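# Fold the blue cloth in half edge to edge

## Task

Double the blue cloth over on itself so that one of its short edges lands on the opposite short edge. The folded cloth must end up lying flat, and neither hand may still be holding it.

## Robot and tools

Robot: two arms, left_arm and right_arm, each ending in a five-digit dexterous hand with index, middle and ring fingers plus a thumb. right_arm wears a right hand and left_arm a mirrored left hand. The cloth lies on a table in front of them, and a camera stand is fixed behind the arms.

Frames. The scene frame has its origin at table-top height, halfway between the nominal arm bases. +z points up, +x points out over the table, and left_arm sits on the +y side. Image left and right do not follow these names. The calibrated bases are: left_arm at (+0.030, +0.283, 0) m with quat_wxyz (+1.000, 0, 0, -0.016); right_arm at (-0.009, -0.236, 0) m with quat_wxyz (+1.000, 0, 0, -0.003). Every hand pose, velocity, Hand target and wrist-camera pose is given in that arm's own base frame. Fixed cameras and the table use the scene frame. Reported hand positions can be a few cm off, more so at long reach.

Hand point axes. +z runs along the straight fingers toward the tips. +y comes out of the palm face, which lies at y = -0.062 m. On the right hand +x points across the palm away from the thumb; on the left hand +x points toward the thumb. Straight fingertips reach about z = +0.12 m. A rigid mast near the wrist on the palm side (x +0.05 to +0.10, sign flipped on the left hand; z -0.16 to -0.11; out to y = +0.06) can strike things. Fingertips have rubber caps.

Tool execute_actions. Arguments:
- actions: a list of actions run in order. Each action is a table of 1 to 15 rows, and each row is one control step of 1/30 s. If a table has fewer than 15 rows, its last row is held for the remaining steps. Every row is one flat list of 48 numbers, each in [-1, 1], covering both arms even when only one moves.
- Row order: left_arm dx, dy, dz, rx, ry, rz; then 16 left hand motor goals; then left current_limit and speed; then the same 24 numbers for right_arm.
- Arm numbers are offsets, not poses. They are measured from the arm's Hand target as it stood when the action began, along that arm's base axes. Each row restates the offset from that same start point, so rows do not add up within one action. Each new action starts again from the current Hand target, so sending the same offset twice moves the arm twice. Scale: 1.0 equals 0.6 m of translation or 180 degrees of rotation. rx, ry, rz together form one rotation vector about the Hand target position. A translation longer than 1.0 is scaled back along its direction.
- Hand motor order: index_mcp, index_abd, index_pip, index_dip, middle_mcp, middle_abd, middle_pip, middle_dip, ring_mcp, ring_abd, ring_pip, ring_dip, thumb_cmc, thumb_axl, thumb_mcp, thumb_ipl. These are absolute goal angles scaled between each hinge's stops. Straight values are: _mcp +0.75, _abd +0.00, _pip +0.58, _dip +0.70, thumb_cmc +0.71, thumb_axl +0.68, thumb_mcp +0.23, thumb_ipl +0.17. Moving toward -1 curls the fingers toward the palm and swings the thumb in front of the palm. A 0 is a real goal, not 'unchanged'. To keep a hand as it is, send back its hand_goal, hand_current_limit and hand_speed.
- current_limit maps -1..+1 linearly to 0..550 mA, with a floor of 11 mA; very low values may not lift a finger. speed gives a motor speed of (speed + 1) / 2 times 8.5 rad/s. Initial values are +0.4 and -0.6. The last values sent remain in effect.
- cameras: a list of names, ["all"] or []. Images come back by default only when actions is empty. Names: cam_head_left, cam_head_right, cam_high, cam_left_wrist, cam_right_wrist, all 672x504. An unknown name invalidates the call.

Tool zoom_image: camera (one of the five names) and region [x0, y0, x1, y1] in pixels, origin at top-left, at most 504 wide and 504 high. It only works on a camera included in the latest image set.

Tool finished_scene: optional scene 1. It ends the scene permanently, so call it only once the fold is flat and both hands have let go.

Results. For each arm you get end_effector_position (m) and end_effector_quat_wxyz, the Hand target (last command after clipping, which the next offsets start from), joint positions, velocities ("within noise" means at rest) and torques. Torques are noisy, include the arm's own weight, and numbers 3 and 4 wrap at ±28 N m. For each hand you get hand_goal, hand_measured, hand_current_ma, and hand_state per motor: moving, goal, blocked or overload. You also get hand_current_limit and hand_speed.

Motion notes. Commanded orientation is clipped to within 40 degrees of the measured one each step. Hands often stop short of the target. Waiting does not fix this; the next action, even one of all zeros, asks for the target again. If the hand still falls short, send the leftover distance as an offset. The elbow sags under load, so aim a bit higher. With the wrist near the waist axis, a small move can swing the whole arm. To release a push, command the target back past the hand.

Grip. A finger presses only when its goal lies beyond the surface it touches, and gear friction can keep some grip after you relax it. A motor drawing 495 mA or more for 5 s shuts down for 10 s.

Avoid: the cloth or anything else leaving the table; dropping it or releasing it while it moves; hitting fixed or heavy objects; contact or pressure between the two arms, including one hand closing on the other's fingers; slams and hard shoves; and arms held stretched or straining, which heats the motors (MOTOR HOT at 85 °C; at 100 °C the arm goes limp for 30-60 s). While you think, the robot keeps holding its last command.

Each tool is called after "Emit:" as a command line: name --argument value for each argument, lists and objects as JSON in quotes; but a table of rows of numbers goes row by row, as --pt "numbers of a row", without its own name.

## Session

Emit:
execute_actions --actions '[]'

Scene clock: 0.00 s.
left_arm: end_effector_position=(+0.2961, +0.2541, +0.2761) hand_goal=(+0.754, +0.000, +0.576, +0.696, +0.754, +0.000, +0.576, +0.696, +0.754, +0.000, +0.576, +0.696, +0.714, +0.678, +0.226, +0.168) hand_measured=(+0.754, +0.000, +0.576, +0.696, +0.754, +0.000, +0.576, +0.696, +0.754, +0.000, +0.576, +0.696, +0.714, +0.678, +0.226, +0.168) hand_current_ma=(+0, +0, +0, +0, +0, +0, +0, +0, +0, +0, +0, +0, +0, +0, +0, +0) hand_state=(goal, goal, goal, goal, goal, goal, goal, goal, goal, goal, goal, goal, goal, goal, goal, goal) hand_current_limit=0.40 hand_speed=-0.60 end_effector_quat_wxyz=(+0.011, +0.180, +0.813, +0.553) | right_arm: end_effector_position=(+0.6469, -0.0142, +0.1955) hand_goal=(+0.754, +0.000, +0.576, +0.696, +0.754, +0.000, +0.576, +0.696, +0.754, +0.000, +0.576, +0.696, +0.714, +0.678, +0.226, +0.168) hand_measured=(+0.754, +0.000, +0.576, +0.696, +0.754, +0.000, +0.576, +0.696, +0.754, +0.000, +0.576, +0.696, +0.714, +0.678, +0.226, +0.168) hand_current_ma=(+0, +0, +0, +0, +0, +0, +0, +0, +0, +0, +0, +0, +0, +0, +0, +0) hand_state=(goal, goal, goal, goal, goal, goal, goal, goal, goal, goal, goal, goal, goal, goal, goal, goal) hand_current_limit=0.40 hand_speed=-0.60 end_effector_quat_wxyz=(+0.051, +0.456, +0.878, +0.138)
Joint positions: left_arm=[0.248 0.979 0.516 -0.271 -0.953 -0.436] | right_arm=[-0.142 1.728 1.508 -1.16 -0.226 -0.733]
Joint velocities: within noise
Joint torques (N m): no reading
Heat: left arm: hottest shoulder 22 °C; right arm: hottest shoulder 28 °C.
Hand target: left_arm +0.3008, +0.2553, +0.2883; +0.021, +0.173, +0.811, +0.558 | right_arm +0.6545, -0.0153, +0.2087; +0.064, +0.454, +0.877, +0.142

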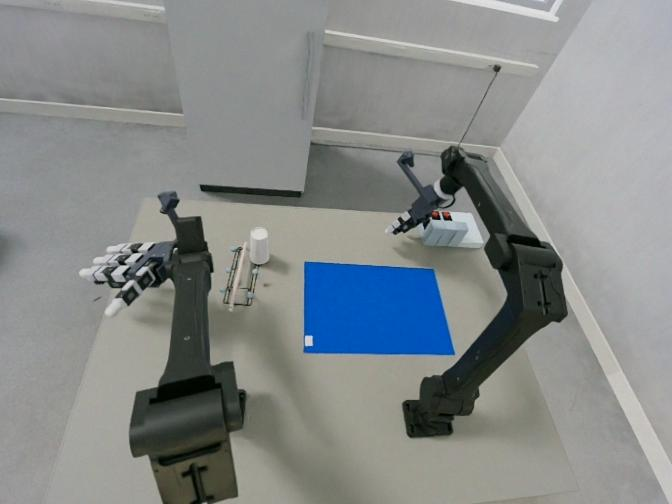

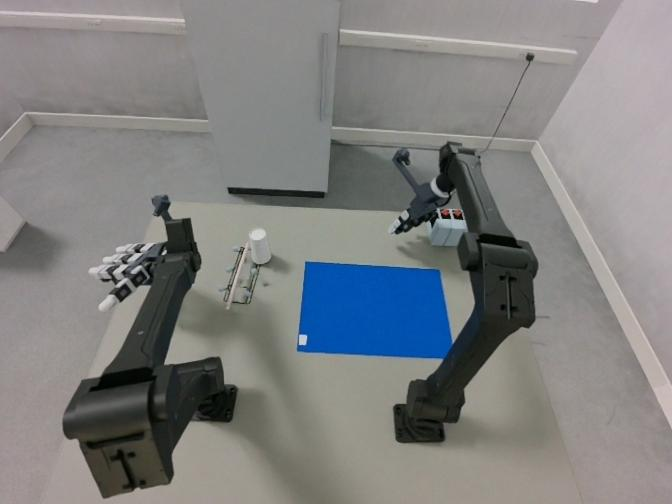

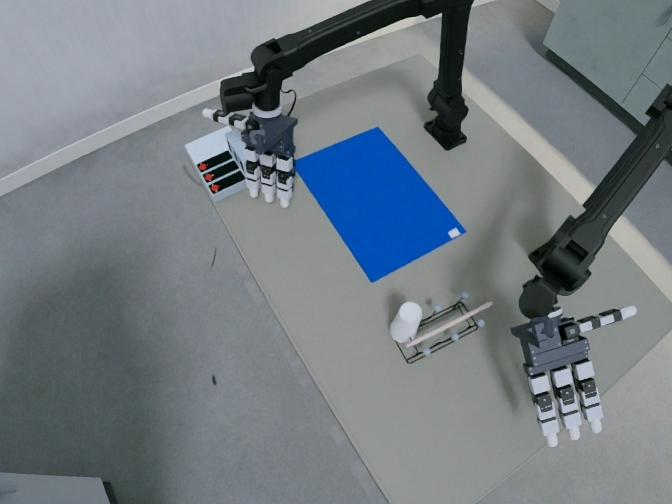

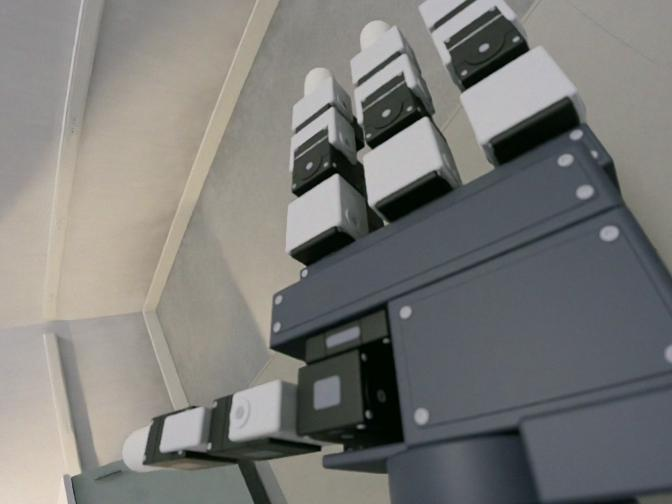

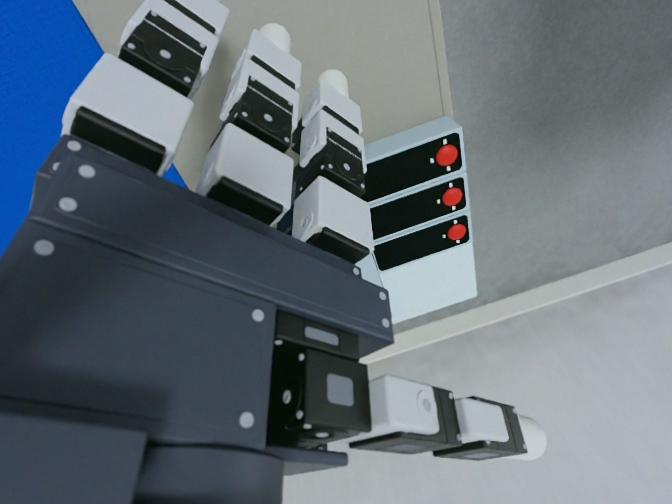

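Emit:
execute_actions --actions '[[[0,-0.04,0.06,-0.1245,0.0191,0.0178,0.754,0.1,0.576,0.696,0.754,-0.1,0.576,0.696,-0.479,0,-0.59,0.116,-0.571,0.678,0.226,0.168,0.4,-0.6,0,0,0.1,0,0,0,0.754,0.1,0.576,0.696,0.754,-0.1,0.576,0.696,-0.479,0,-0.59,0.116,-0.571,0.678,0.226,0.168,0.4,-0.6]],[[0,-0.06,0.04,-0.1245,0.0191,0.0178,0.754,0.1,0.576,0.696,0.754,-0.1,0.576,0.696,-0.479,0,-0.59,0.116,-0.571,0.678,0.226,0.168,0.4,-0.6,-0.08,0.04,0.08,-0.0315,0.0142,0.1007,0.754,0.1,0.576,0.696,0.754,-0.1,0.576,0.696,-0.479,0,-0.59,0.116,-0.571,0.678,0.226,0.168,0.4,-0.6]],[[0,-0.04,0.02,-0.1245,0.0191,0.0178,0.754,0.1,0.576,0.696,0.754,-0.1,0.576,0.696,-0.479,0,-0.59,0.116,-0.571,0.678,0.226,0.168,0.4,-0.6,-0.1,0.08,0.04,-0.0315,0.0142,0.1007,0.754,0.1,0.576,0.696,0.754,-0.1,0.576,0.696,-0.479,0,-0.59,0.116,-0.571,0.678,0.226,0.168,0.4,-0.6]]]' --cameras '["cam_head_right","cam_high"]'

Scene clock: 63.27 s.
left_arm: end_effector_position=(+0.2956, +0.1682, +0.3467) hand_goal=(+0.754, +0.100, +0.576, +0.696, +0.754, -0.100, +0.576, +0.696, -0.478, +0.000, -0.590, +0.116, -0.570, +0.678, +0.226, +0.168) hand_measured=(+0.756, +0.096, +0.576, +0.696, +0.756, -0.098, +0.576, +0.696, -0.460, +0.000, -0.588, +0.118, -0.568, +0.678, +0.222, +0.168) hand_current_ma=(+1, -3, +0, +0, +1, +2, +0, +0, +34, +0, +2, +2, +1, +0, -4, +0) hand_state=(goal, goal, goal, goal, goal, goal, goal, goal, goal, goal, goal, goal, goal, goal, goal, goal) hand_current_limit=0.40 hand_speed=-0.60 end_effector_quat_wxyz=(+0.054, +0.120, +0.990, +0.042) | right_arm: end_effector_position=(+0.5414, +0.0572, +0.3187) hand_goal=(+0.754, +0.100, +0.576, +0.696, +0.754, -0.100, +0.576, +0.696, -0.478, +0.000, -0.590, +0.116, -0.570, +0.678, +0.226, +0.168) hand_measured=(+0.754, +0.098, +0.576, +0.696, +0.754, -0.096, +0.576, +0.696, -0.462, +0.000, -0.588, +0.118, -0.568, +0.678, +0.224, +0.168) hand_current_ma=(+0, -2, +1, +0, +0, +3, +1, +0, +31, +0, +2, +2, +2, -1, -4, +0) hand_state=(goal, goal, goal, goal, goal, goal, goal, goal, goal, goal, goal, goal, goal, goal, goal, goal) hand_current_limit=0.40 hand_speed=-0.60 end_effector_quat_wxyz=(+0.010, +0.166, +0.985, +0.051)
Joint positions: left_arm=[0.243 1.084 1.319 -1.675 -0.04 -1.084] | right_arm=[-0.065 1.614 1.747 -1.673 -0.099 -1.301]
Joint torques (N m): left_arm=[-1.32 -3.37 11.92 0.25 -0.09 -0.13] | right_arm=[-0.56 -13.8 14.01 0.1 -0.15 -0.16]
Heat: left arm: hottest elbow 30 °C; right arm: hottest shoulder 32 °C.
Hand target: left_arm +0.3008, +0.1713, +0.3602; +0.000, +0.114, +0.993, +0.000 | right_arm +0.5465, +0.0566, +0.3406; +0.021, +0.156, +0.986, +0.049
Off the commanded pose: left_arm 0.015 m, 8 deg | right_arm 0.022 m, 2 deg.
joint sent to its limit (left arm) — joint 4 (wrist pitch), lower limit. The joint targets are off in orientation, not in position.
joint sent to its limit (right arm) — joint 4 (wrist pitch), lower limit. The joint targets still meet the commanded pose.
Images, in order (width x height): cam_head_right 672x504, cam_high 672x504.

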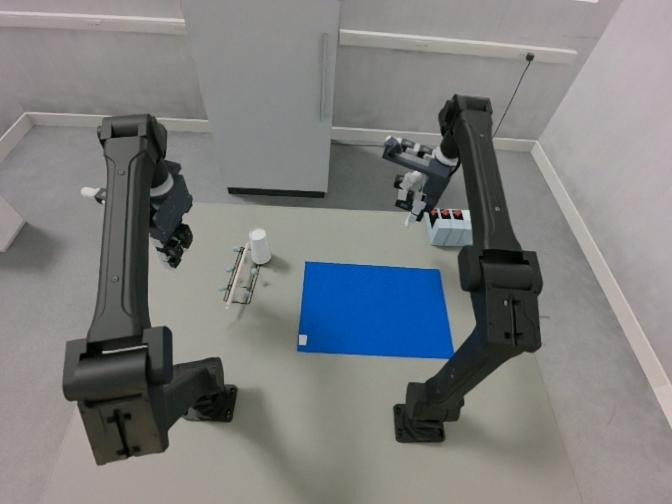

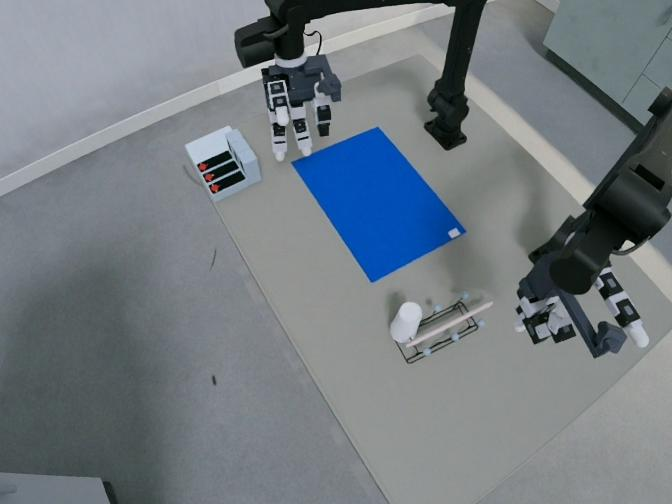

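Emit:
execute_actions --actions '[[[0.02,-0.03,0,0,0,0,0.754,0.1,0.576,0.696,0.754,-0.1,0.576,0.696,-0.479,0,-0.59,0.116,-0.571,0.678,0.226,0.168,0.4,-0.6,-0.13,0.11,-0.02,-0.0315,0.0142,0.1007,0.754,0.1,0.576,0.696,0.754,-0.1,0.576,0.696,-0.479,0,-0.59,0.116,-0.571,0.678,0.226,0.168,0.4,-0.6]],[[0.04,-0.1,0,0,0,0,0.754,0.1,0.576,0.696,0.754,-0.1,0.576,0.696,-0.479,0,-0.59,0.116,-0.571,0.678,0.226,0.168,0.4,-0.6,-0.15,0.14,-0.03,0,0,0,0.754,0.1,0.576,0.696,0.754,-0.1,0.576,0.696,-0.479,0,-0.59,0.116,-0.571,0.678,0.226,0.168,0.4,-0.6]],[[0.05,-0.13,0,0,0,0,0.754,0.1,0.576,0.696,0.754,-0.1,0.576,0.696,-0.479,0,-0.59,0.116,-0.571,0.678,0.226,0.168,0.4,-0.6,-0.15,0.15,-0.04,0,0,0,0.754,0.1,0.576,0.696,0.754,-0.1,0.576,0.696,-0.479,0,-0.59,0.116,-0.571,0.678,0.226,0.168,0.4,-0.6]],[[0.05,-0.13,-0.02,0,0,0,0.754,0.1,0.576,0.696,0.754,-0.1,0.576,0.696,-0.479,0,-0.59,0.116,-0.571,0.678,0.226,0.168,0.4,-0.6,-0.111,0.119,-0.03,0,0,0,0.754,0.1,0.576,0.696,0.754,-0.1,0.576,0.696,-0.479,0,-0.59,0.116,-0.571,0.678,0.226,0.168,0.4,-0.6]],[[0.055,-0.135,-0.05,0,0,0,0.754,0.1,0.576,0.696,0.754,-0.1,0.576,0.696,-0.479,0,-0.59,0.116,-0.571,0.678,0.226,0.168,0.4,-0.6,0,0,-0.03,0,0,0,0.754,0.1,0.576,0.696,0.754,-0.1,0.576,0.696,-0.479,0,-0.59,0.116,-0.571,0.678,0.226,0.168,0.4,-0.6]]]' --cameras '["all"]'

Scene clock: 103.40 s.
left_arm: end_effector_position=(+0.4229, -0.1420, +0.3006) hand_goal=(+0.754, +0.100, +0.576, +0.696, +0.754, -0.100, +0.576, +0.696, -0.478, +0.000, -0.590, +0.116, -0.570, +0.678, +0.226, +0.168) hand_measured=(+0.752, +0.098, +0.576, +0.696, +0.752, -0.098, +0.576, +0.696, -0.460, +0.000, -0.588, +0.118, -0.568, +0.678, +0.222, +0.168) hand_current_ma=(-2, -1, +0, +0, -1, +1, +0, +0, +33, +0, +2, +2, +1, +0, -4, +0) hand_state=(goal, goal, goal, goal, goal, goal, goal, goal, goal, goal, goal, goal, goal, goal, goal, goal) hand_current_limit=0.40 hand_speed=-0.60 end_effector_quat_wxyz=(+0.001, +0.123, +0.992, +0.005) | right_arm: end_effector_position=(+0.2185, +0.3653, +0.2531) hand_goal=(+0.754, +0.100, +0.576, +0.696, +0.754, -0.100, +0.576, +0.696, -0.478, +0.000, -0.590, +0.116, -0.570, +0.678, +0.226, +0.168) hand_measured=(+0.752, +0.100, +0.576, +0.696, +0.752, -0.098, +0.576, +0.696, -0.466, +0.000, -0.588, +0.118, -0.570, +0.678, +0.222, +0.168) hand_current_ma=(-1, +0, +1, +0, -1, +2, +1, +0, +25, +0, +2, +2, +0, -1, -5, +0) hand_state=(goal, goal, goal, goal, goal, goal, goal, goal, goal, goal, goal, goal, goal, goal, goal, goal) hand_current_limit=0.40 hand_speed=-0.60 end_effector_quat_wxyz=(-0.002, -0.008, +1.000, +0.000)
Joint positions: left_arm=[-0.499 1.607 1.714 -1.68 -0.009 -1.824] | right_arm=[0.957 1.235 1.209 -1.547 -0.004 -0.63]
Joint torques (N m): left_arm=[-1.44 -11.69 11.73 0.06 -0.2 -0.14] | right_arm=[-0.21 -6.77 10.1 0.73 0.02 0.16]
Heat: left arm: hottest elbow 33 °C; right arm: hottest elbow 39 °C.
Hand target: left_arm +0.4298, -0.1435, +0.3181; +0.000, +0.114, +0.993, +0.000 | right_arm +0.2218, +0.3681, +0.2504; -0.001, -0.001, +1.000, +0.000
Off the commanded pose: left_arm 0.019 m, 1 deg | right_arm 0.005 m, 1 deg.
joint sent to its limit (left arm) — joint 4 (wrist pitch), lower limit. The joint targets are off in orientation, not in position.
camera_calibration:
cam_left_wrist: T_world_to_cam=[[0.592484, -0.805172, 0.025713, -0.409396], [-0.509595, -0.349881, 0.786063, -0.132585], [-0.62392, -0.478833, -0.617611, 0.500901], [0, 0, 0, 1]] pos_world=[0.487518, -0.136175, 0.424109]
cam_right_wrist: T_world_to_cam=[[0.767367, 0.64116, 0.00781389, -0.373115], [0.379825, -0.464341, 0.800075, -0.180129], [0.516605, -0.610983, -0.599849, 0.378446], [0, 0, 0, 1]] pos_world=[0.159227, 0.386809, 0.374043]

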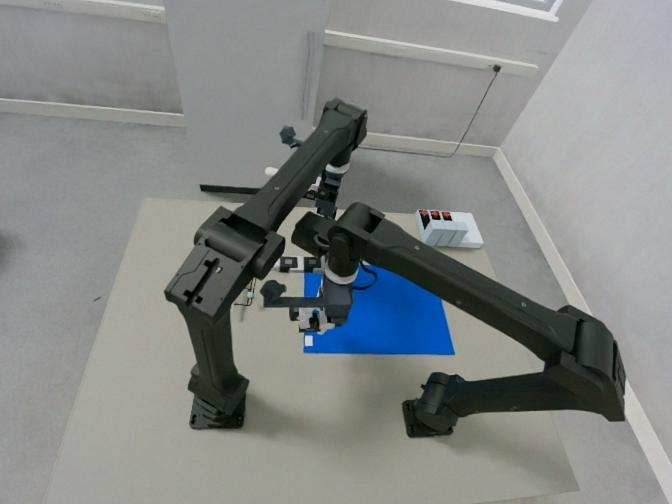

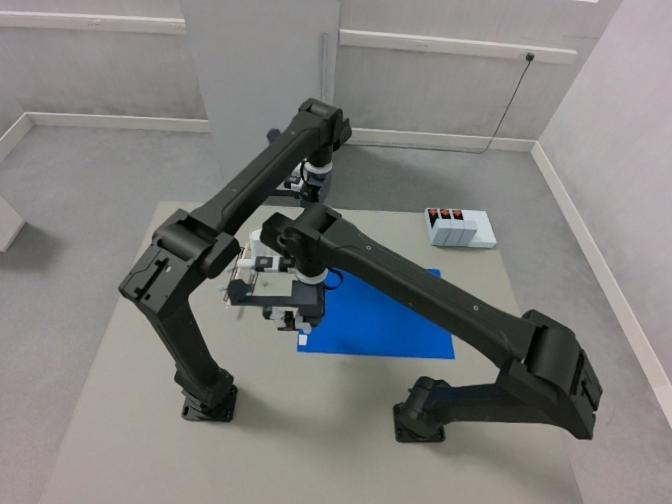

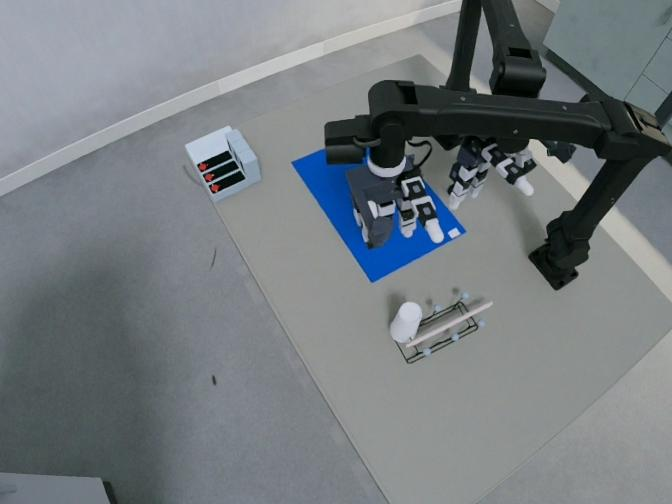

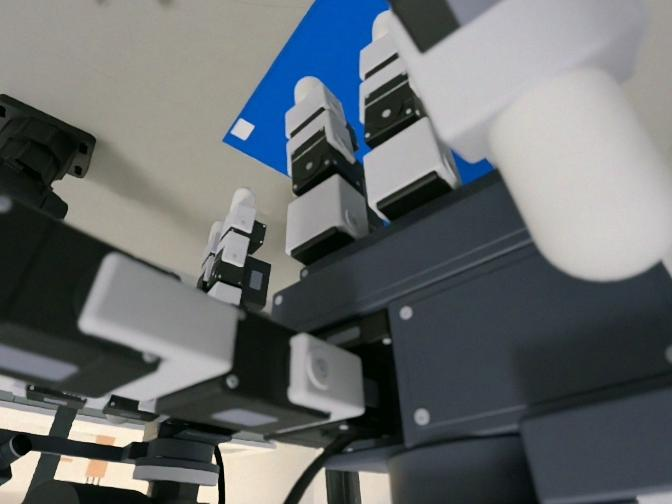

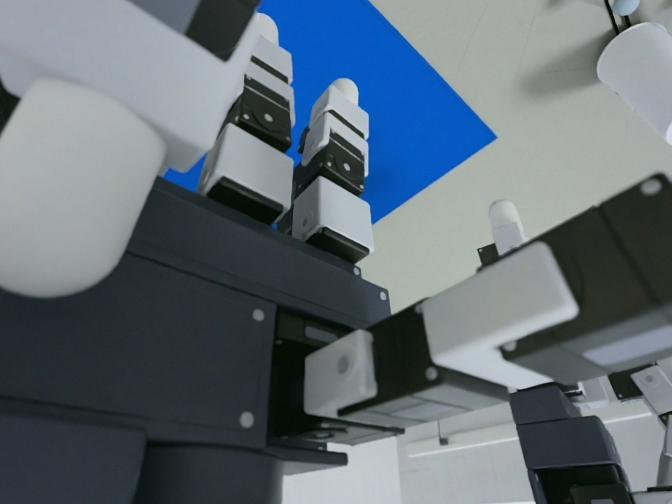

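Emit:
execute_actions --actions '[[[0,0,-0.06,0,0,0,0.754,0.1,0.576,0.696,0.754,-0.1,0.576,0.696,-0.479,0,-0.59,0.116,-0.571,0.678,0.226,0.168,0.4,-0.6,0,0,-0.04,0,0,0,0.754,0.1,0.576,0.696,0.754,-0.1,0.576,0.696,-0.479,0,-0.59,0.116,-0.571,0.678,0.226,0.168,0.4,-0.6]],[[0,0,-0.08,0,0,0,0.754,0.1,0.576,0.696,0.754,-0.1,0.576,0.696,-0.479,0,-0.59,0.116,-0.571,0.678,0.226,0.168,0.4,-0.6,0,0,-0.05,0,0,0,0.754,0.1,0.576,0.696,0.754,-0.1,0.576,0.696,-0.479,0,-0.59,0.116,-0.571,0.678,0.226,0.168,0.4,-0.6]],[[0,0,-0.08,0,0,0,0.754,0.1,0.576,0.696,0.754,-0.1,0.576,0.696,-0.479,0,-0.59,0.116,-0.571,0.678,0.226,0.168,0.4,-0.6,0,0,-0.03,0,0,0,0.754,0.1,0.576,0.696,0.754,-0.1,0.576,0.696,-0.479,0,-0.59,0.116,-0.571,0.678,0.226,0.168,0.4,-0.6]]]' --cameras '["cam_high","cam_left_wrist","cam_right_wrist"]'

Scene clock: 128.67 s.
left_arm: end_effector_position=(+0.4256, -0.1440, +0.1892) hand_goal=(+0.754, +0.100, +0.576, +0.696, +0.754, -0.100, +0.576, +0.696, -0.478, +0.000, -0.590, +0.116, -0.570, +0.678, +0.226, +0.168) hand_measured=(+0.752, +0.098, +0.576, +0.696, +0.752, -0.098, +0.576, +0.696, -0.460, +0.000, -0.588, +0.118, -0.568, +0.678, +0.222, +0.168) hand_current_ma=(-2, -1, +0, +0, -1, +1, +0, +0, +32, +0, +2, +2, +1, +0, -4, +0) hand_state=(goal, goal, goal, goal, goal, goal, goal, goal, goal, goal, goal, goal, goal, goal, goal, goal) hand_current_limit=0.40 hand_speed=-0.60 end_effector_quat_wxyz=(-0.001, +0.121, +0.993, +0.002) | right_arm: end_effector_position=(+0.2189, +0.3657, +0.1811) hand_goal=(+0.754, +0.100, +0.576, +0.696, +0.754, -0.100, +0.576, +0.696, -0.478, +0.000, -0.590, +0.116, -0.570, +0.678, +0.226, +0.168) hand_measured=(+0.752, +0.100, +0.576, +0.696, +0.752, -0.098, +0.576, +0.696, -0.466, +0.000, -0.588, +0.118, -0.570, +0.678, +0.222, +0.168) hand_current_ma=(-1, +0, +1, +0, -1, +2, +1, +0, +25, +0, +2, +2, +0, -1, -5, +0) hand_state=(goal, goal, goal, goal, goal, goal, goal, goal, goal, goal, goal, goal, goal, goal, goal, goal) hand_current_limit=0.40 hand_speed=-0.60 end_effector_quat_wxyz=(-0.002, -0.008, +1.000, +0.000)
Joint positions: left_arm=[-0.497 1.628 1.448 -1.394 -0.002 -1.825] | right_arm=[0.957 1.26 1.041 -1.354 -0.004 -0.629]
Joint torques (N m): left_arm=[-1.32 -11.34 8.53 0.4 -0.09 -0.14] | right_arm=[-0.26 -6.83 9.91 0.61 0.02 0.17]
Heat: left arm: hottest elbow 34 °C; right arm: hottest elbow 37 °C.
Hand target: left_arm +0.4298, -0.1435, +0.1862; +0.000, +0.114, +0.993, +0.000 | right_arm +0.2218, +0.3681, +0.1786; -0.001, -0.001, +1.000, +0.000
Off the commanded pose: left_arm 0.005 m, 1 deg | right_arm 0.005 m, 1 deg.
camera_calibration:
cam_left_wrist: T_world_to_cam=[[0.595697, -0.802745, 0.0272993, -0.410969], [-0.504683, -0.34764, 0.790216, -0.0469081], [-0.624851, -0.484507, -0.61222, 0.431428], [0, 0, 0, 1]] pos_world=[0.490718, -0.13718, 0.312416]
cam_right_wrist: T_world_to_cam=[[0.76762, 0.640857, 0.00787042, -0.37312], [0.379601, -0.464513, 0.800082, -0.122424], [0.516394, -0.611171, -0.599839, 0.335519], [0, 0, 0, 1]] pos_world=[0.159627, 0.387309, 0.302143]
Images, in order (width x height): cam_high 672x504, cam_left_wrist 672x504, cam_right_wrist 672x504.

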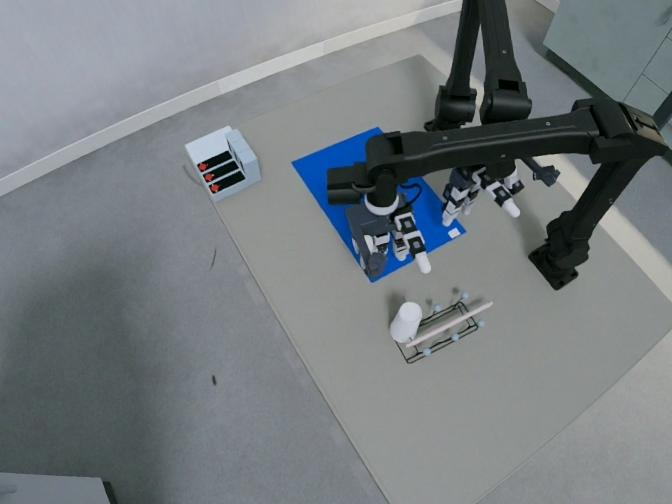

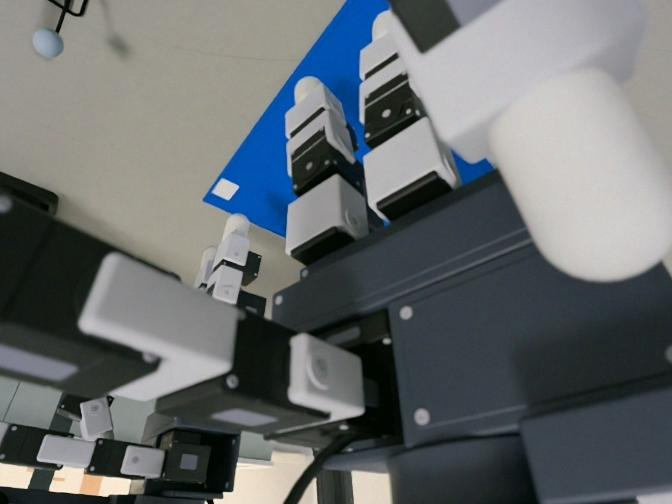

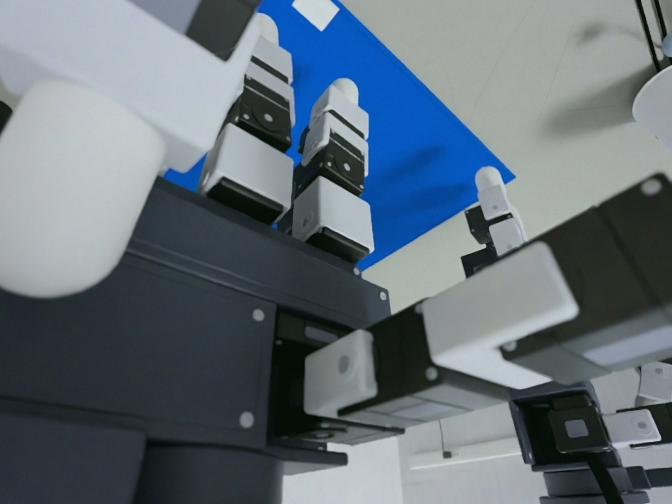

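Emit:
execute_actions --actions '[[[0,-0.022,-0.02,0,0,0,0.754,0.1,0.576,0.696,0.754,-0.1,0.576,0.696,-0.479,0,-0.59,0.116,-0.571,0.678,0.226,0.168,0.4,-0.6,0.03,0,0,0,0,0,0.754,0.1,0.576,0.696,0.754,-0.1,0.576,0.696,-0.479,0,-0.59,0.116,-0.571,0.678,0.226,0.168,0.4,-0.6]],[[0,0,-0.038,0,0,0,0.754,0.1,0.576,0.696,0.754,-0.1,0.576,0.696,-0.479,0,-0.59,0.116,-0.571,0.678,0.226,0.168,0.4,-0.6,0,0,0,0,0,0,0.754,0.1,0.576,0.696,0.754,-0.1,0.576,0.696,-0.479,0,-0.59,0.116,-0.571,0.678,0.226,0.168,0.4,-0.6]]]' --cameras '["cam_high","cam_left_wrist","cam_right_wrist"]'

Emit:
zoom_image --camera "cam_high" --region '[320, 120, 520, 300]'

Emit:
zoom_image --camera "cam_left_wrist" --region '[180, 0, 500, 280]'

Scene clock: 205.73 s.
left_arm: end_effector_position=(+0.4284, -0.1518, +0.1575) hand_goal=(+0.754, +0.100, +0.576, +0.696, +0.754, -0.100, +0.576, +0.696, -0.478, +0.000, -0.590, +0.116, -0.570, +0.678, +0.226, +0.168) hand_measured=(+0.752, +0.098, +0.576, +0.696, +0.752, -0.098, +0.576, +0.696, -0.460, +0.000, -0.588, +0.118, -0.568, +0.678, +0.222, +0.168) hand_current_ma=(-2, -1, +0, +0, -1, +1, +0, +0, +32, +0, +2, +2, +1, +0, -4, +0) hand_state=(goal, goal, goal, goal, goal, goal, goal, goal, goal, goal, goal, goal, goal, goal, goal, goal) hand_current_limit=0.40 hand_speed=-0.60 end_effector_quat_wxyz=(+0.002, +0.115, +0.993, +0.000) | right_arm: end_effector_position=(+0.2317, +0.3599, +0.1698) hand_goal=(+0.754, +0.100, +0.576, +0.696, +0.754, -0.100, +0.576, +0.696, -0.478, +0.000, -0.590, +0.116, -0.570, +0.678, +0.226, +0.168) hand_measured=(+0.752, +0.100, +0.576, +0.696, +0.752, -0.098, +0.576, +0.696, -0.466, +0.000, -0.588, +0.118, -0.570, +0.678, +0.222, +0.168) hand_current_ma=(-1, +0, +1, +0, -1, +2, +1, +0, +25, +0, +2, +2, +0, -1, -5, +0) hand_state=(goal, goal, goal, goal, goal, goal, goal, goal, goal, goal, goal, goal, goal, goal, goal, goal) hand_current_limit=0.40 hand_speed=-0.60 end_effector_quat_wxyz=(-0.009, +0.003, +1.000, -0.010)
Joint positions: left_arm=[-0.508 1.659 1.403 -1.311 -0.002 -1.847] | right_arm=[0.923 1.289 1.041 -1.35 -0.002 -0.642]
Joint torques (N m): left_arm=[-2.26 -10.46 8.2 0.36 -0.09 -0.16] | right_arm=[-0.97 -7.47 12.08 0.69 -0.01 -0.15]
Heat: left arm: hottest elbow 31 °C; right arm: hottest elbow 35 °C.
Hand target: left_arm +0.4298, -0.1568, +0.1515; +0.000, +0.114, +0.993, +0.000 | right_arm +0.2399, +0.3680, +0.1786; -0.001, -0.001, +1.000, +0.000
Off the commanded pose: left_arm 0.008 m, 0 deg | right_arm 0.015 m, 2 deg.
camera_calibration:
cam_left_wrist: T_world_to_cam=[[0.604677, -0.795749, 0.0338926, -0.421986], [-0.505703, -0.350704, 0.788208, -0.022871], [-0.615329, -0.493751, -0.614475, 0.404712], [0, 0, 0, 1]] pos_world=[0.492631, -0.143989, 0.281015]
cam_right_wrist: T_world_to_cam=[[0.781055, 0.624257, -0.0159948, -0.372212], [0.380572, -0.455543, 0.804764, -0.125133], [0.495093, -0.634653, -0.593379, 0.330811], [0, 0, 0, 1]] pos_world=[0.174558, 0.385303, 0.291045]
Images, in order (width x height): cam_high 672x504, cam_left_wrist 672x504, cam_right_wrist 672x504.

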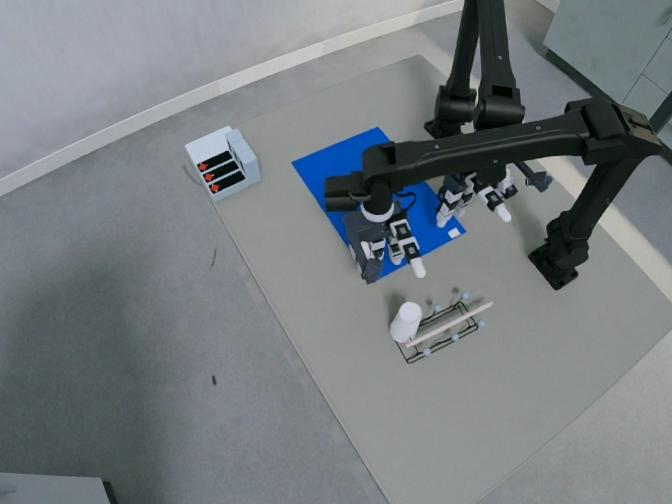

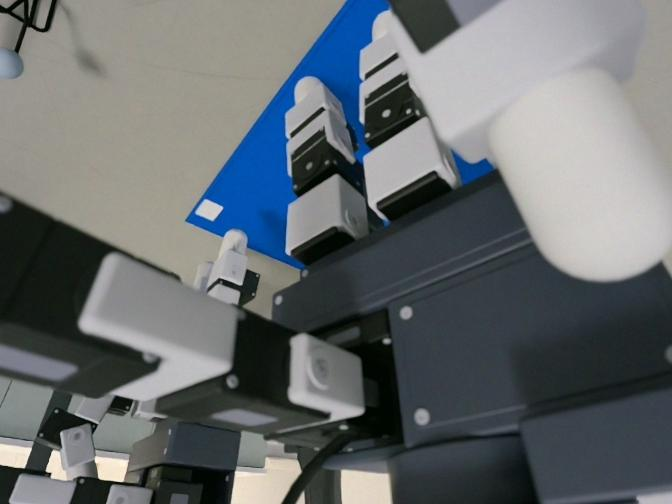

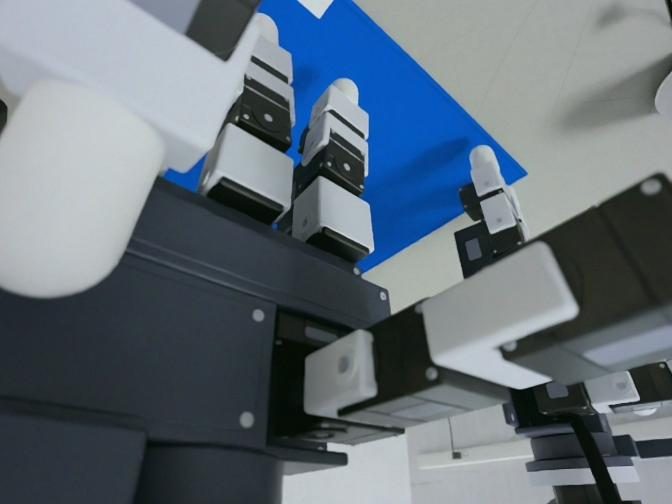

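Scaled by 2.520.

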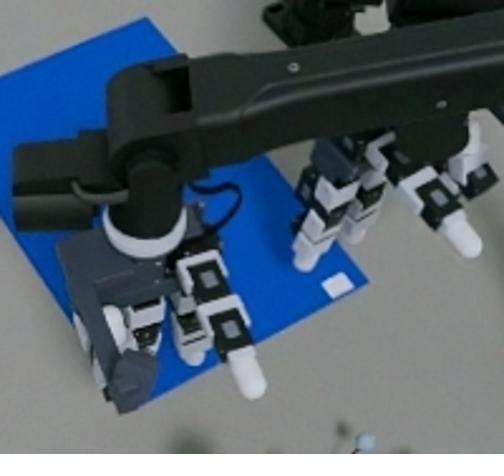

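Scaled by 1.575.

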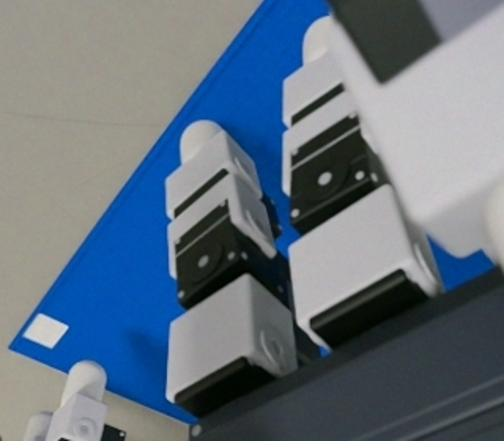

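Emit:
execute_actions --actions '[[[0,0,-0.02,0,0,0,0.754,0.1,0.576,0.696,0.754,-0.1,0.576,0.696,-0.479,0,-0.59,0.116,-0.571,0.678,0.226,0.168,0.4,-0.6,0,0.004,0,0,0,0,0.754,0.1,0.576,0.696,0.754,-0.1,0.576,0.696,-0.479,0,-0.59,0.116,-0.571,0.678,0.226,0.168,0.4,-0.6]],[[0,0,-0.015,0,0,0,0.754,0.1,0.576,0.696,0.754,-0.1,0.576,0.696,-0.479,0,-0.59,0.116,-0.571,0.678,0.226,0.168,0.4,-0.6,0,0,0,0,0,0,0.754,0.1,0.576,0.696,0.754,-0.1,0.576,0.696,-0.479,0,-0.59,0.116,-0.571,0.678,0.226,0.168,0.4,-0.6]]]' --cameras '["cam_high","cam_left_wrist","cam_right_wrist"]'

Emit:
zoom_image --camera "cam_left_wrist" --region '[180, 0, 500, 280]'

Scene clock: 218.37 s.
left_arm: end_effector_position=(+0.4300, -0.1528, +0.1443) hand_goal=(+0.754, +0.100, +0.576, +0.696, +0.754, -0.100, +0.576, +0.696, -0.478, +0.000, -0.590, +0.116, -0.570, +0.678, +0.226, +0.168) hand_measured=(+0.752, +0.098, +0.576, +0.696, +0.752, -0.096, +0.576, +0.696, -0.460, +0.000, -0.588, +0.118, -0.568, +0.678, +0.222, +0.168) hand_current_ma=(-2, -1, +0, +0, -2, +4, +0, +0, +32, +0, +2, +2, +1, +0, -4, +0) hand_state=(goal, goal, goal, goal, goal, goal, goal, goal, goal, goal, goal, goal, goal, goal, goal, goal) hand_current_limit=0.40 hand_speed=-0.60 end_effector_quat_wxyz=(+0.009, +0.115, +0.993, -0.002) | right_arm: end_effector_position=(+0.2317, +0.3599, +0.1693) hand_goal=(+0.754, +0.100, +0.576, +0.696, +0.754, -0.100, +0.576, +0.696, -0.478, +0.000, -0.590, +0.116, -0.570, +0.678, +0.226, +0.168) hand_measured=(+0.752, +0.100, +0.576, +0.696, +0.752, -0.098, +0.576, +0.696, -0.466, +0.000, -0.588, +0.118, -0.570, +0.678, +0.222, +0.168) hand_current_ma=(-1, +0, +1, +0, -1, +2, +1, +0, +25, +0, +2, +2, +0, -1, -5, +0) hand_state=(goal, goal, goal, goal, goal, goal, goal, goal, goal, goal, goal, goal, goal, goal, goal, goal) hand_current_limit=0.40 hand_speed=-0.60 end_effector_quat_wxyz=(-0.009, +0.003, +1.000, -0.011)
Joint positions: left_arm=[-0.508 1.664 1.375 -1.264 -0.002 -1.848] | right_arm=[0.923 1.29 1.041 -1.35 -0.002 -0.642]
Joint torques (N m): left_arm=[-2.32 -10.05 7.35 0.68 -0.11 -0.15] | right_arm=[-0.44 -7 12.45 0.7 -0.05 -0.1]
Heat: left arm: hottest elbow 31 °C; right arm: hottest elbow 37 °C.
Hand target: left_arm +0.4297, -0.1568, +0.1303; +0.000, +0.114, +0.993, +0.000 | right_arm +0.2399, +0.3704, +0.1786; -0.001, -0.001, +1.000, +0.000
Off the commanded pose: left_arm 0.014 m, 1 deg | right_arm 0.016 m, 2 deg.
camera_calibration:
cam_left_wrist: T_world_to_cam=[[0.604756, -0.795049, 0.046541, -0.42497], [-0.514904, -0.345743, 0.784433, -0.00678117], [-0.607572, -0.498355, -0.618465, 0.393742], [0, 0, 0, 1]] pos_world=[0.492738, -0.143993, 0.268613]
cam_right_wrist: T_world_to_cam=[[0.781054, 0.624228, -0.0171316, -0.372014], [0.381095, -0.454747, 0.804967, -0.125261], [0.494692, -0.635252, -0.593072, 0.330799], [0, 0, 0, 1]] pos_world=[0.174656, 0.3854, 0.290645]
Images, in order (width x height): cam_high 672x504, cam_left_wrist 672x504, cam_right_wrist 672x504.

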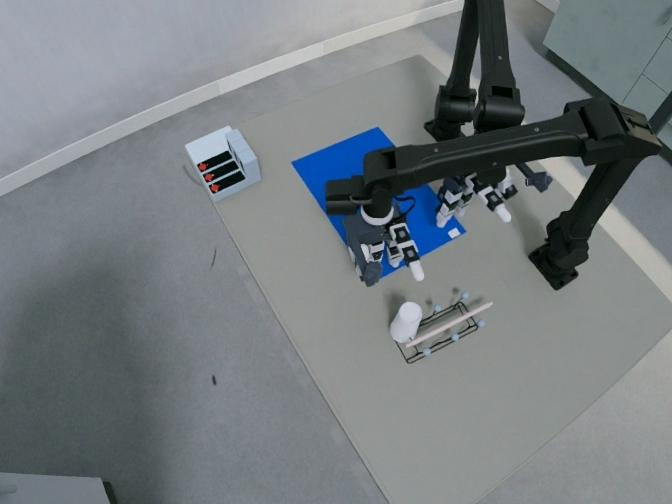

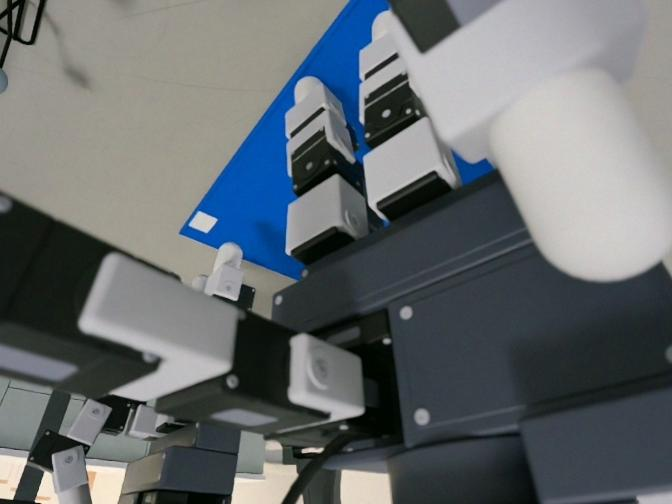

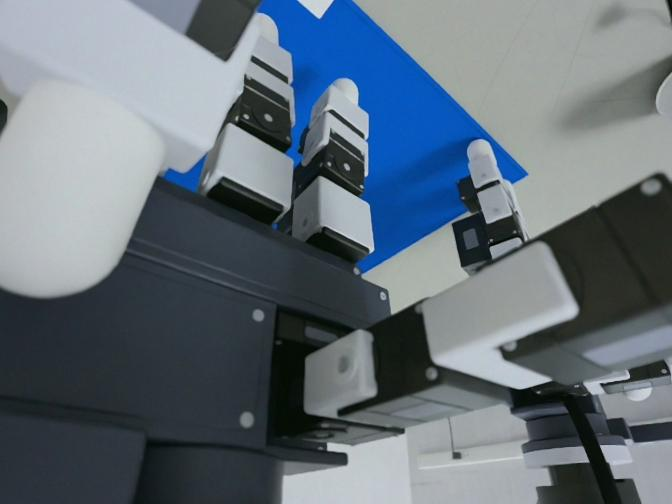

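Scaled by 1.575.

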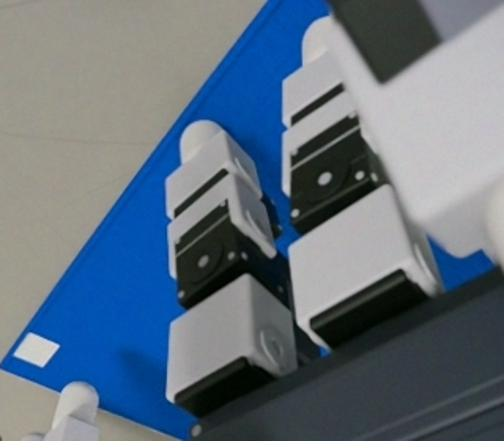

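Emit:
execute_actions --actions '[[[0,0,-0.02,0,0,0,0.754,0.1,0.576,0.696,0.754,-0.1,0.576,0.696,-0.479,0,-0.59,0.116,-0.571,0.678,0.226,0.168,0.4,-0.6,0,0,0,0,0,0,0.754,0.1,0.576,0.696,0.754,-0.1,0.576,0.696,-0.479,0,-0.59,0.116,-0.571,0.678,0.226,0.168,0.4,-0.6]]]' --cameras '["cam_left_wrist","cam_right_wrist"]'

Emit:
zoom_image --camera "cam_right_wrist" --region '[360, 50, 600, 300]'

Scene clock: 232.33 s.
left_arm: end_effector_position=(+0.4313, -0.1540, +0.1420) hand_goal=(+0.754, +0.100, +0.576, +0.696, +0.754, -0.100, +0.576, +0.696, -0.478, +0.000, -0.590, +0.116, -0.570, +0.678, +0.226, +0.168) hand_measured=(+0.752, +0.098, +0.576, +0.696, +0.746, -0.070, +0.572, +0.694, -0.460, +0.000, -0.588, +0.118, -0.568, +0.678, +0.222, +0.168) hand_current_ma=(-2, -1, +0, +0, -10, +53, -3, -1, +32, +0, +2, +2, +1, +0, -4, +0) hand_state=(goal, goal, goal, goal, goal, blocked, goal, goal, goal, goal, goal, goal, goal, goal, goal, goal) hand_current_limit=0.40 hand_speed=-0.60 end_effector_quat_wxyz=(+0.013, +0.115, +0.993, -0.004) | right_arm: end_effector_position=(+0.2317, +0.3599, +0.1693) hand_goal=(+0.754, +0.100, +0.576, +0.696, +0.754, -0.100, +0.576, +0.696, -0.478, +0.000, -0.590, +0.116, -0.570, +0.678, +0.226, +0.168) hand_measured=(+0.752, +0.100, +0.576, +0.696, +0.752, -0.098, +0.576, +0.696, -0.466, +0.000, -0.588, +0.118, -0.570, +0.678, +0.222, +0.168) hand_current_ma=(-1, +0, +1, +0, -1, +2, +1, +0, +25, +0, +2, +2, +0, -1, -5, +0) hand_state=(goal, goal, goal, goal, goal, goal, goal, goal, goal, goal, goal, goal, goal, goal, goal, goal) hand_current_limit=0.40 hand_speed=-0.60 end_effector_quat_wxyz=(-0.009, +0.003, +1.000, -0.011)
Joint positions: left_arm=[-0.508 1.664 1.37 -1.249 -0.002 -1.85] | right_arm=[0.923 1.29 1.041 -1.35 -0.002 -0.642]
Joint torques (N m): left_arm=[-2.2 -9.17 6.15 1.28 -0.1 -0.11] | right_arm=[-0.67 -7.18 12.51 0.59 -0.03 -0.09]
Heat: left arm: hottest elbow 30 °C; right arm: hottest elbow 38 °C.
Hand target: left_arm +0.4298, -0.1568, +0.1184; +0.000, +0.114, +0.993, +0.000 | right_arm +0.2399, +0.3704, +0.1786; -0.001, -0.001, +1.000, +0.000
Off the commanded pose: left_arm 0.024 m, 2 deg | right_arm 0.016 m, 2 deg.
camera_calibration:
cam_left_wrist: T_world_to_cam=[[0.604959, -0.794338, 0.0552421, -0.427864], [-0.521112, -0.342507, 0.781749, -0.00109611], [-0.602052, -0.501713, -0.621142, 0.389958], [0, 0, 0, 1]] pos_world=[0.493044, -0.144597, 0.266712]
cam_right_wrist: T_world_to_cam=[[0.781054, 0.624228, -0.0171316, -0.372014], [0.381095, -0.454747, 0.804967, -0.125261], [0.494692, -0.635252, -0.593072, 0.330799], [0, 0, 0, 1]] pos_world=[0.174656, 0.3854, 0.290645]
Images, in order (width x height): cam_left_wrist 672x504, cam_right_wrist 672x504.

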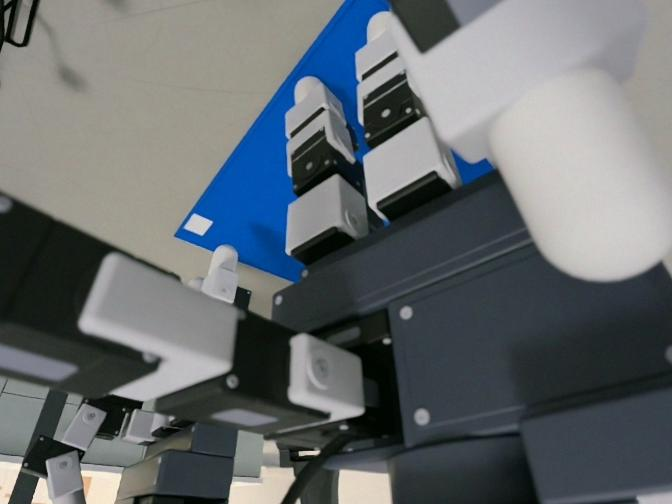

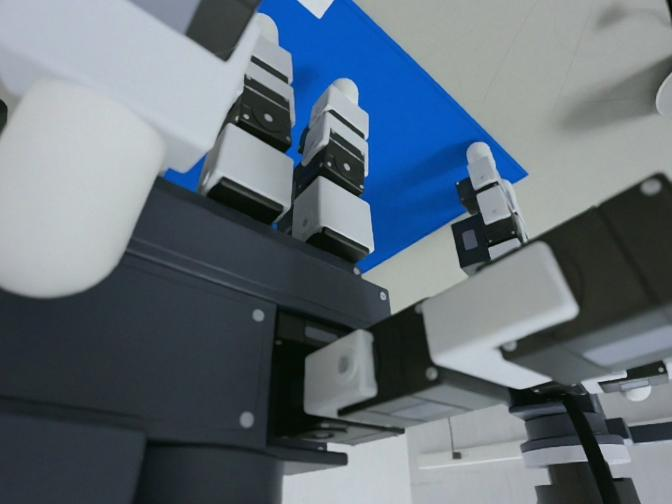

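Scaled by 2.016.

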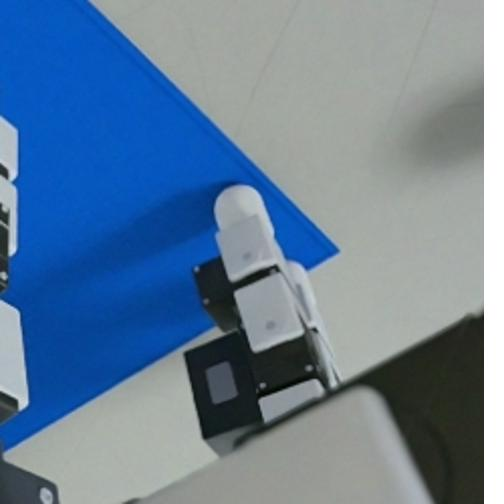

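Emit:
execute_actions --actions '[[[0,0,0.04,0,0,0,0.754,0.1,0.576,0.696,0.754,-0.1,0.576,0.696,-0.479,0,-0.59,0.116,-0.571,0.678,0.226,0.168,0.4,-0.6,0,0,0,0,0,0,0.754,0.1,0.576,0.696,0.754,-0.1,0.576,0.696,-0.479,0,-0.59,0.116,-0.571,0.678,0.226,0.168,0.4,-0.6]],[[-0.012,0.003,0,-0.0038,-0.0162,0,0.754,0.1,0.576,0.696,0.754,-0.1,0.576,0.696,-0.479,0,-0.59,0.116,-0.571,0.678,0.226,0.168,0.4,-0.6,0,0,0,0,0,0,0.754,0.1,0.576,0.696,0.754,-0.1,0.576,0.696,-0.479,0,-0.59,0.116,-0.571,0.678,0.226,0.168,0.4,-0.6]],[[0,0,-0.025,0,0,0,0.754,0.1,0.576,0.696,0.754,-0.1,0.576,0.696,-0.479,0,-0.59,0.116,-0.571,0.678,0.226,0.168,0.4,-0.6,0,0,0,0,0,0,0.754,0.1,0.576,0.696,0.754,-0.1,0.576,0.696,-0.479,0,-0.59,0.116,-0.571,0.678,0.226,0.168,0.4,-0.6]],[[0,0,-0.015,0,0,0,0.754,0.1,0.576,0.696,0.754,-0.1,0.576,0.696,-0.479,0,-0.59,0.116,-0.571,0.678,0.226,0.168,0.4,-0.6,0,0,0,0,0,0,0.754,0.1,0.576,0.696,0.754,-0.1,0.576,0.696,-0.479,0,-0.59,0.116,-0.571,0.678,0.226,0.168,0.4,-0.6]]]' --cameras '["cam_left_wrist","cam_right_wrist"]'

Emit:
zoom_image --camera "cam_right_wrist" --region '[420, 110, 560, 240]'

Scene clock: 267.73 s.
left_arm: end_effector_position=(+0.4246, -0.1527, +0.1407) hand_goal=(+0.754, +0.100, +0.576, +0.696, +0.754, -0.100, +0.576, +0.696, -0.478, +0.000, -0.590, +0.116, -0.570, +0.678, +0.226, +0.168) hand_measured=(+0.748, +0.120, +0.574, +0.696, +0.748, -0.084, +0.574, +0.694, -0.460, +0.000, -0.588, +0.118, -0.568, +0.678, +0.222, +0.168) hand_current_ma=(-8, +31, -1, +0, -7, +21, -1, -1, +32, +0, +2, +2, +1, +0, -4, +0) hand_state=(goal, blocked, goal, goal, goal, goal, goal, goal, goal, goal, goal, goal, goal, goal, goal, goal) hand_current_limit=0.40 hand_speed=-0.60 end_effector_quat_wxyz=(+0.036, +0.114, +0.993, -0.009) | right_arm: end_effector_position=(+0.2317, +0.3599, +0.1693) hand_goal=(+0.754, +0.100, +0.576, +0.696, +0.754, -0.100, +0.576, +0.696, -0.478, +0.000, -0.590, +0.116, -0.570, +0.678, +0.226, +0.168) hand_measured=(+0.752, +0.100, +0.576, +0.696, +0.752, -0.098, +0.576, +0.696, -0.466, +0.000, -0.588, +0.118, -0.570, +0.678, +0.222, +0.168) hand_current_ma=(-1, +0, +1, +0, -1, +2, +1, +0, +25, +0, +2, +2, +0, -1, -5, +0) hand_state=(goal, goal, goal, goal, goal, goal, goal, goal, goal, goal, goal, goal, goal, goal, goal, goal) hand_current_limit=0.40 hand_speed=-0.60 end_effector_quat_wxyz=(-0.009, +0.003, +1.000, -0.011)
Joint positions: left_arm=[-0.516 1.62 1.313 -1.191 -0.011 -1.857] | right_arm=[0.923 1.29 1.041 -1.35 -0.002 -0.642]
Joint torques (N m): left_arm=[-2.32 -9 5.9 1.48 -0.35 -0.13] | right_arm=[-0.44 -7 12.38 0.72 -0.04 -0.09]
Heat: left arm: hottest elbow 28 °C; right arm: hottest elbow 40 °C.
Hand target: left_arm +0.4226, -0.1550, +0.1185; +0.026, +0.114, +0.993, -0.003 | right_arm +0.2399, +0.3704, +0.1786; -0.001, -0.001, +1.000, +0.000
Off the commanded pose: left_arm 0.022 m, 1 deg | right_arm 0.016 m, 2 deg.
camera_calibration:
cam_left_wrist: T_world_to_cam=[[0.601655, -0.793207, 0.0939917, -0.426602], [-0.555563, -0.331018, 0.762743, 0.0159513], [-0.5739, -0.511127, -0.639834, 0.37505], [0, 0, 0, 1]] pos_world=[0.48077, -0.141406, 0.2679]
cam_right_wrist: T_world_to_cam=[[0.781054, 0.624228, -0.0171316, -0.372014], [0.381095, -0.454747, 0.804967, -0.125261], [0.494692, -0.635252, -0.593072, 0.330799], [0, 0, 0, 1]] pos_world=[0.174656, 0.3854, 0.290645]
Images, in order (width x height): cam_left_wrist 672x504, cam_right_wrist 672x504.

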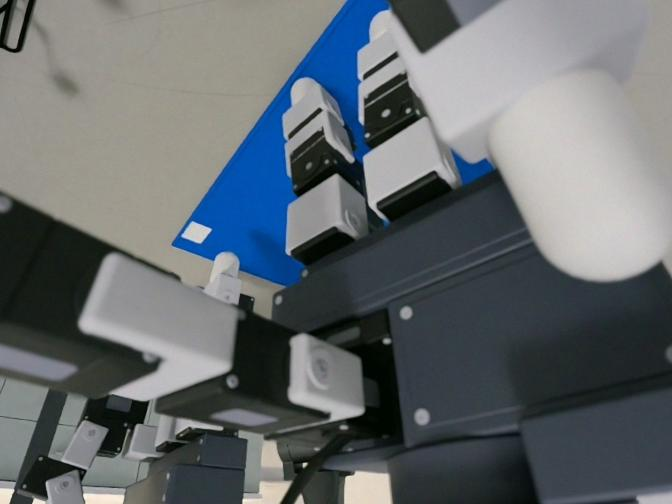

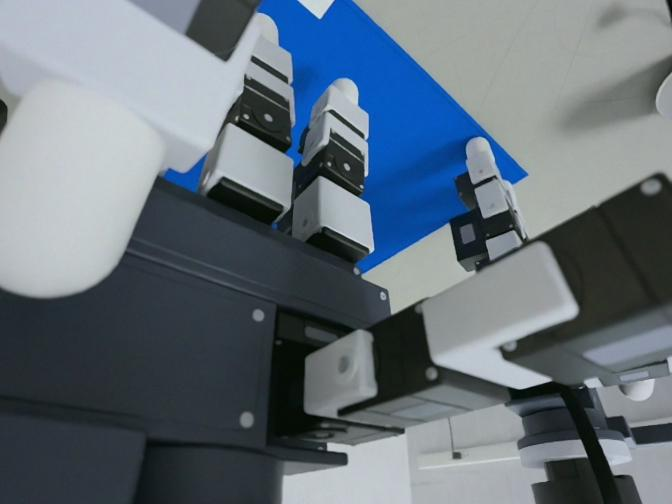

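Scaled by 3.600.

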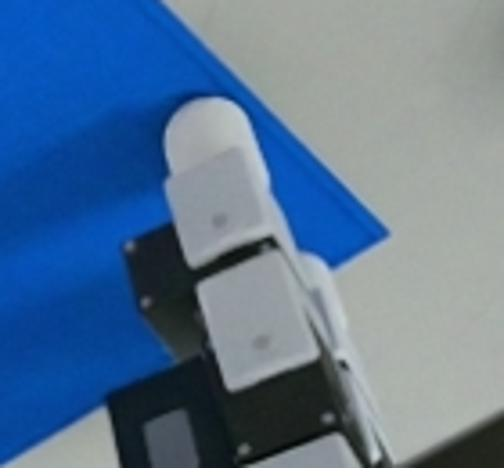

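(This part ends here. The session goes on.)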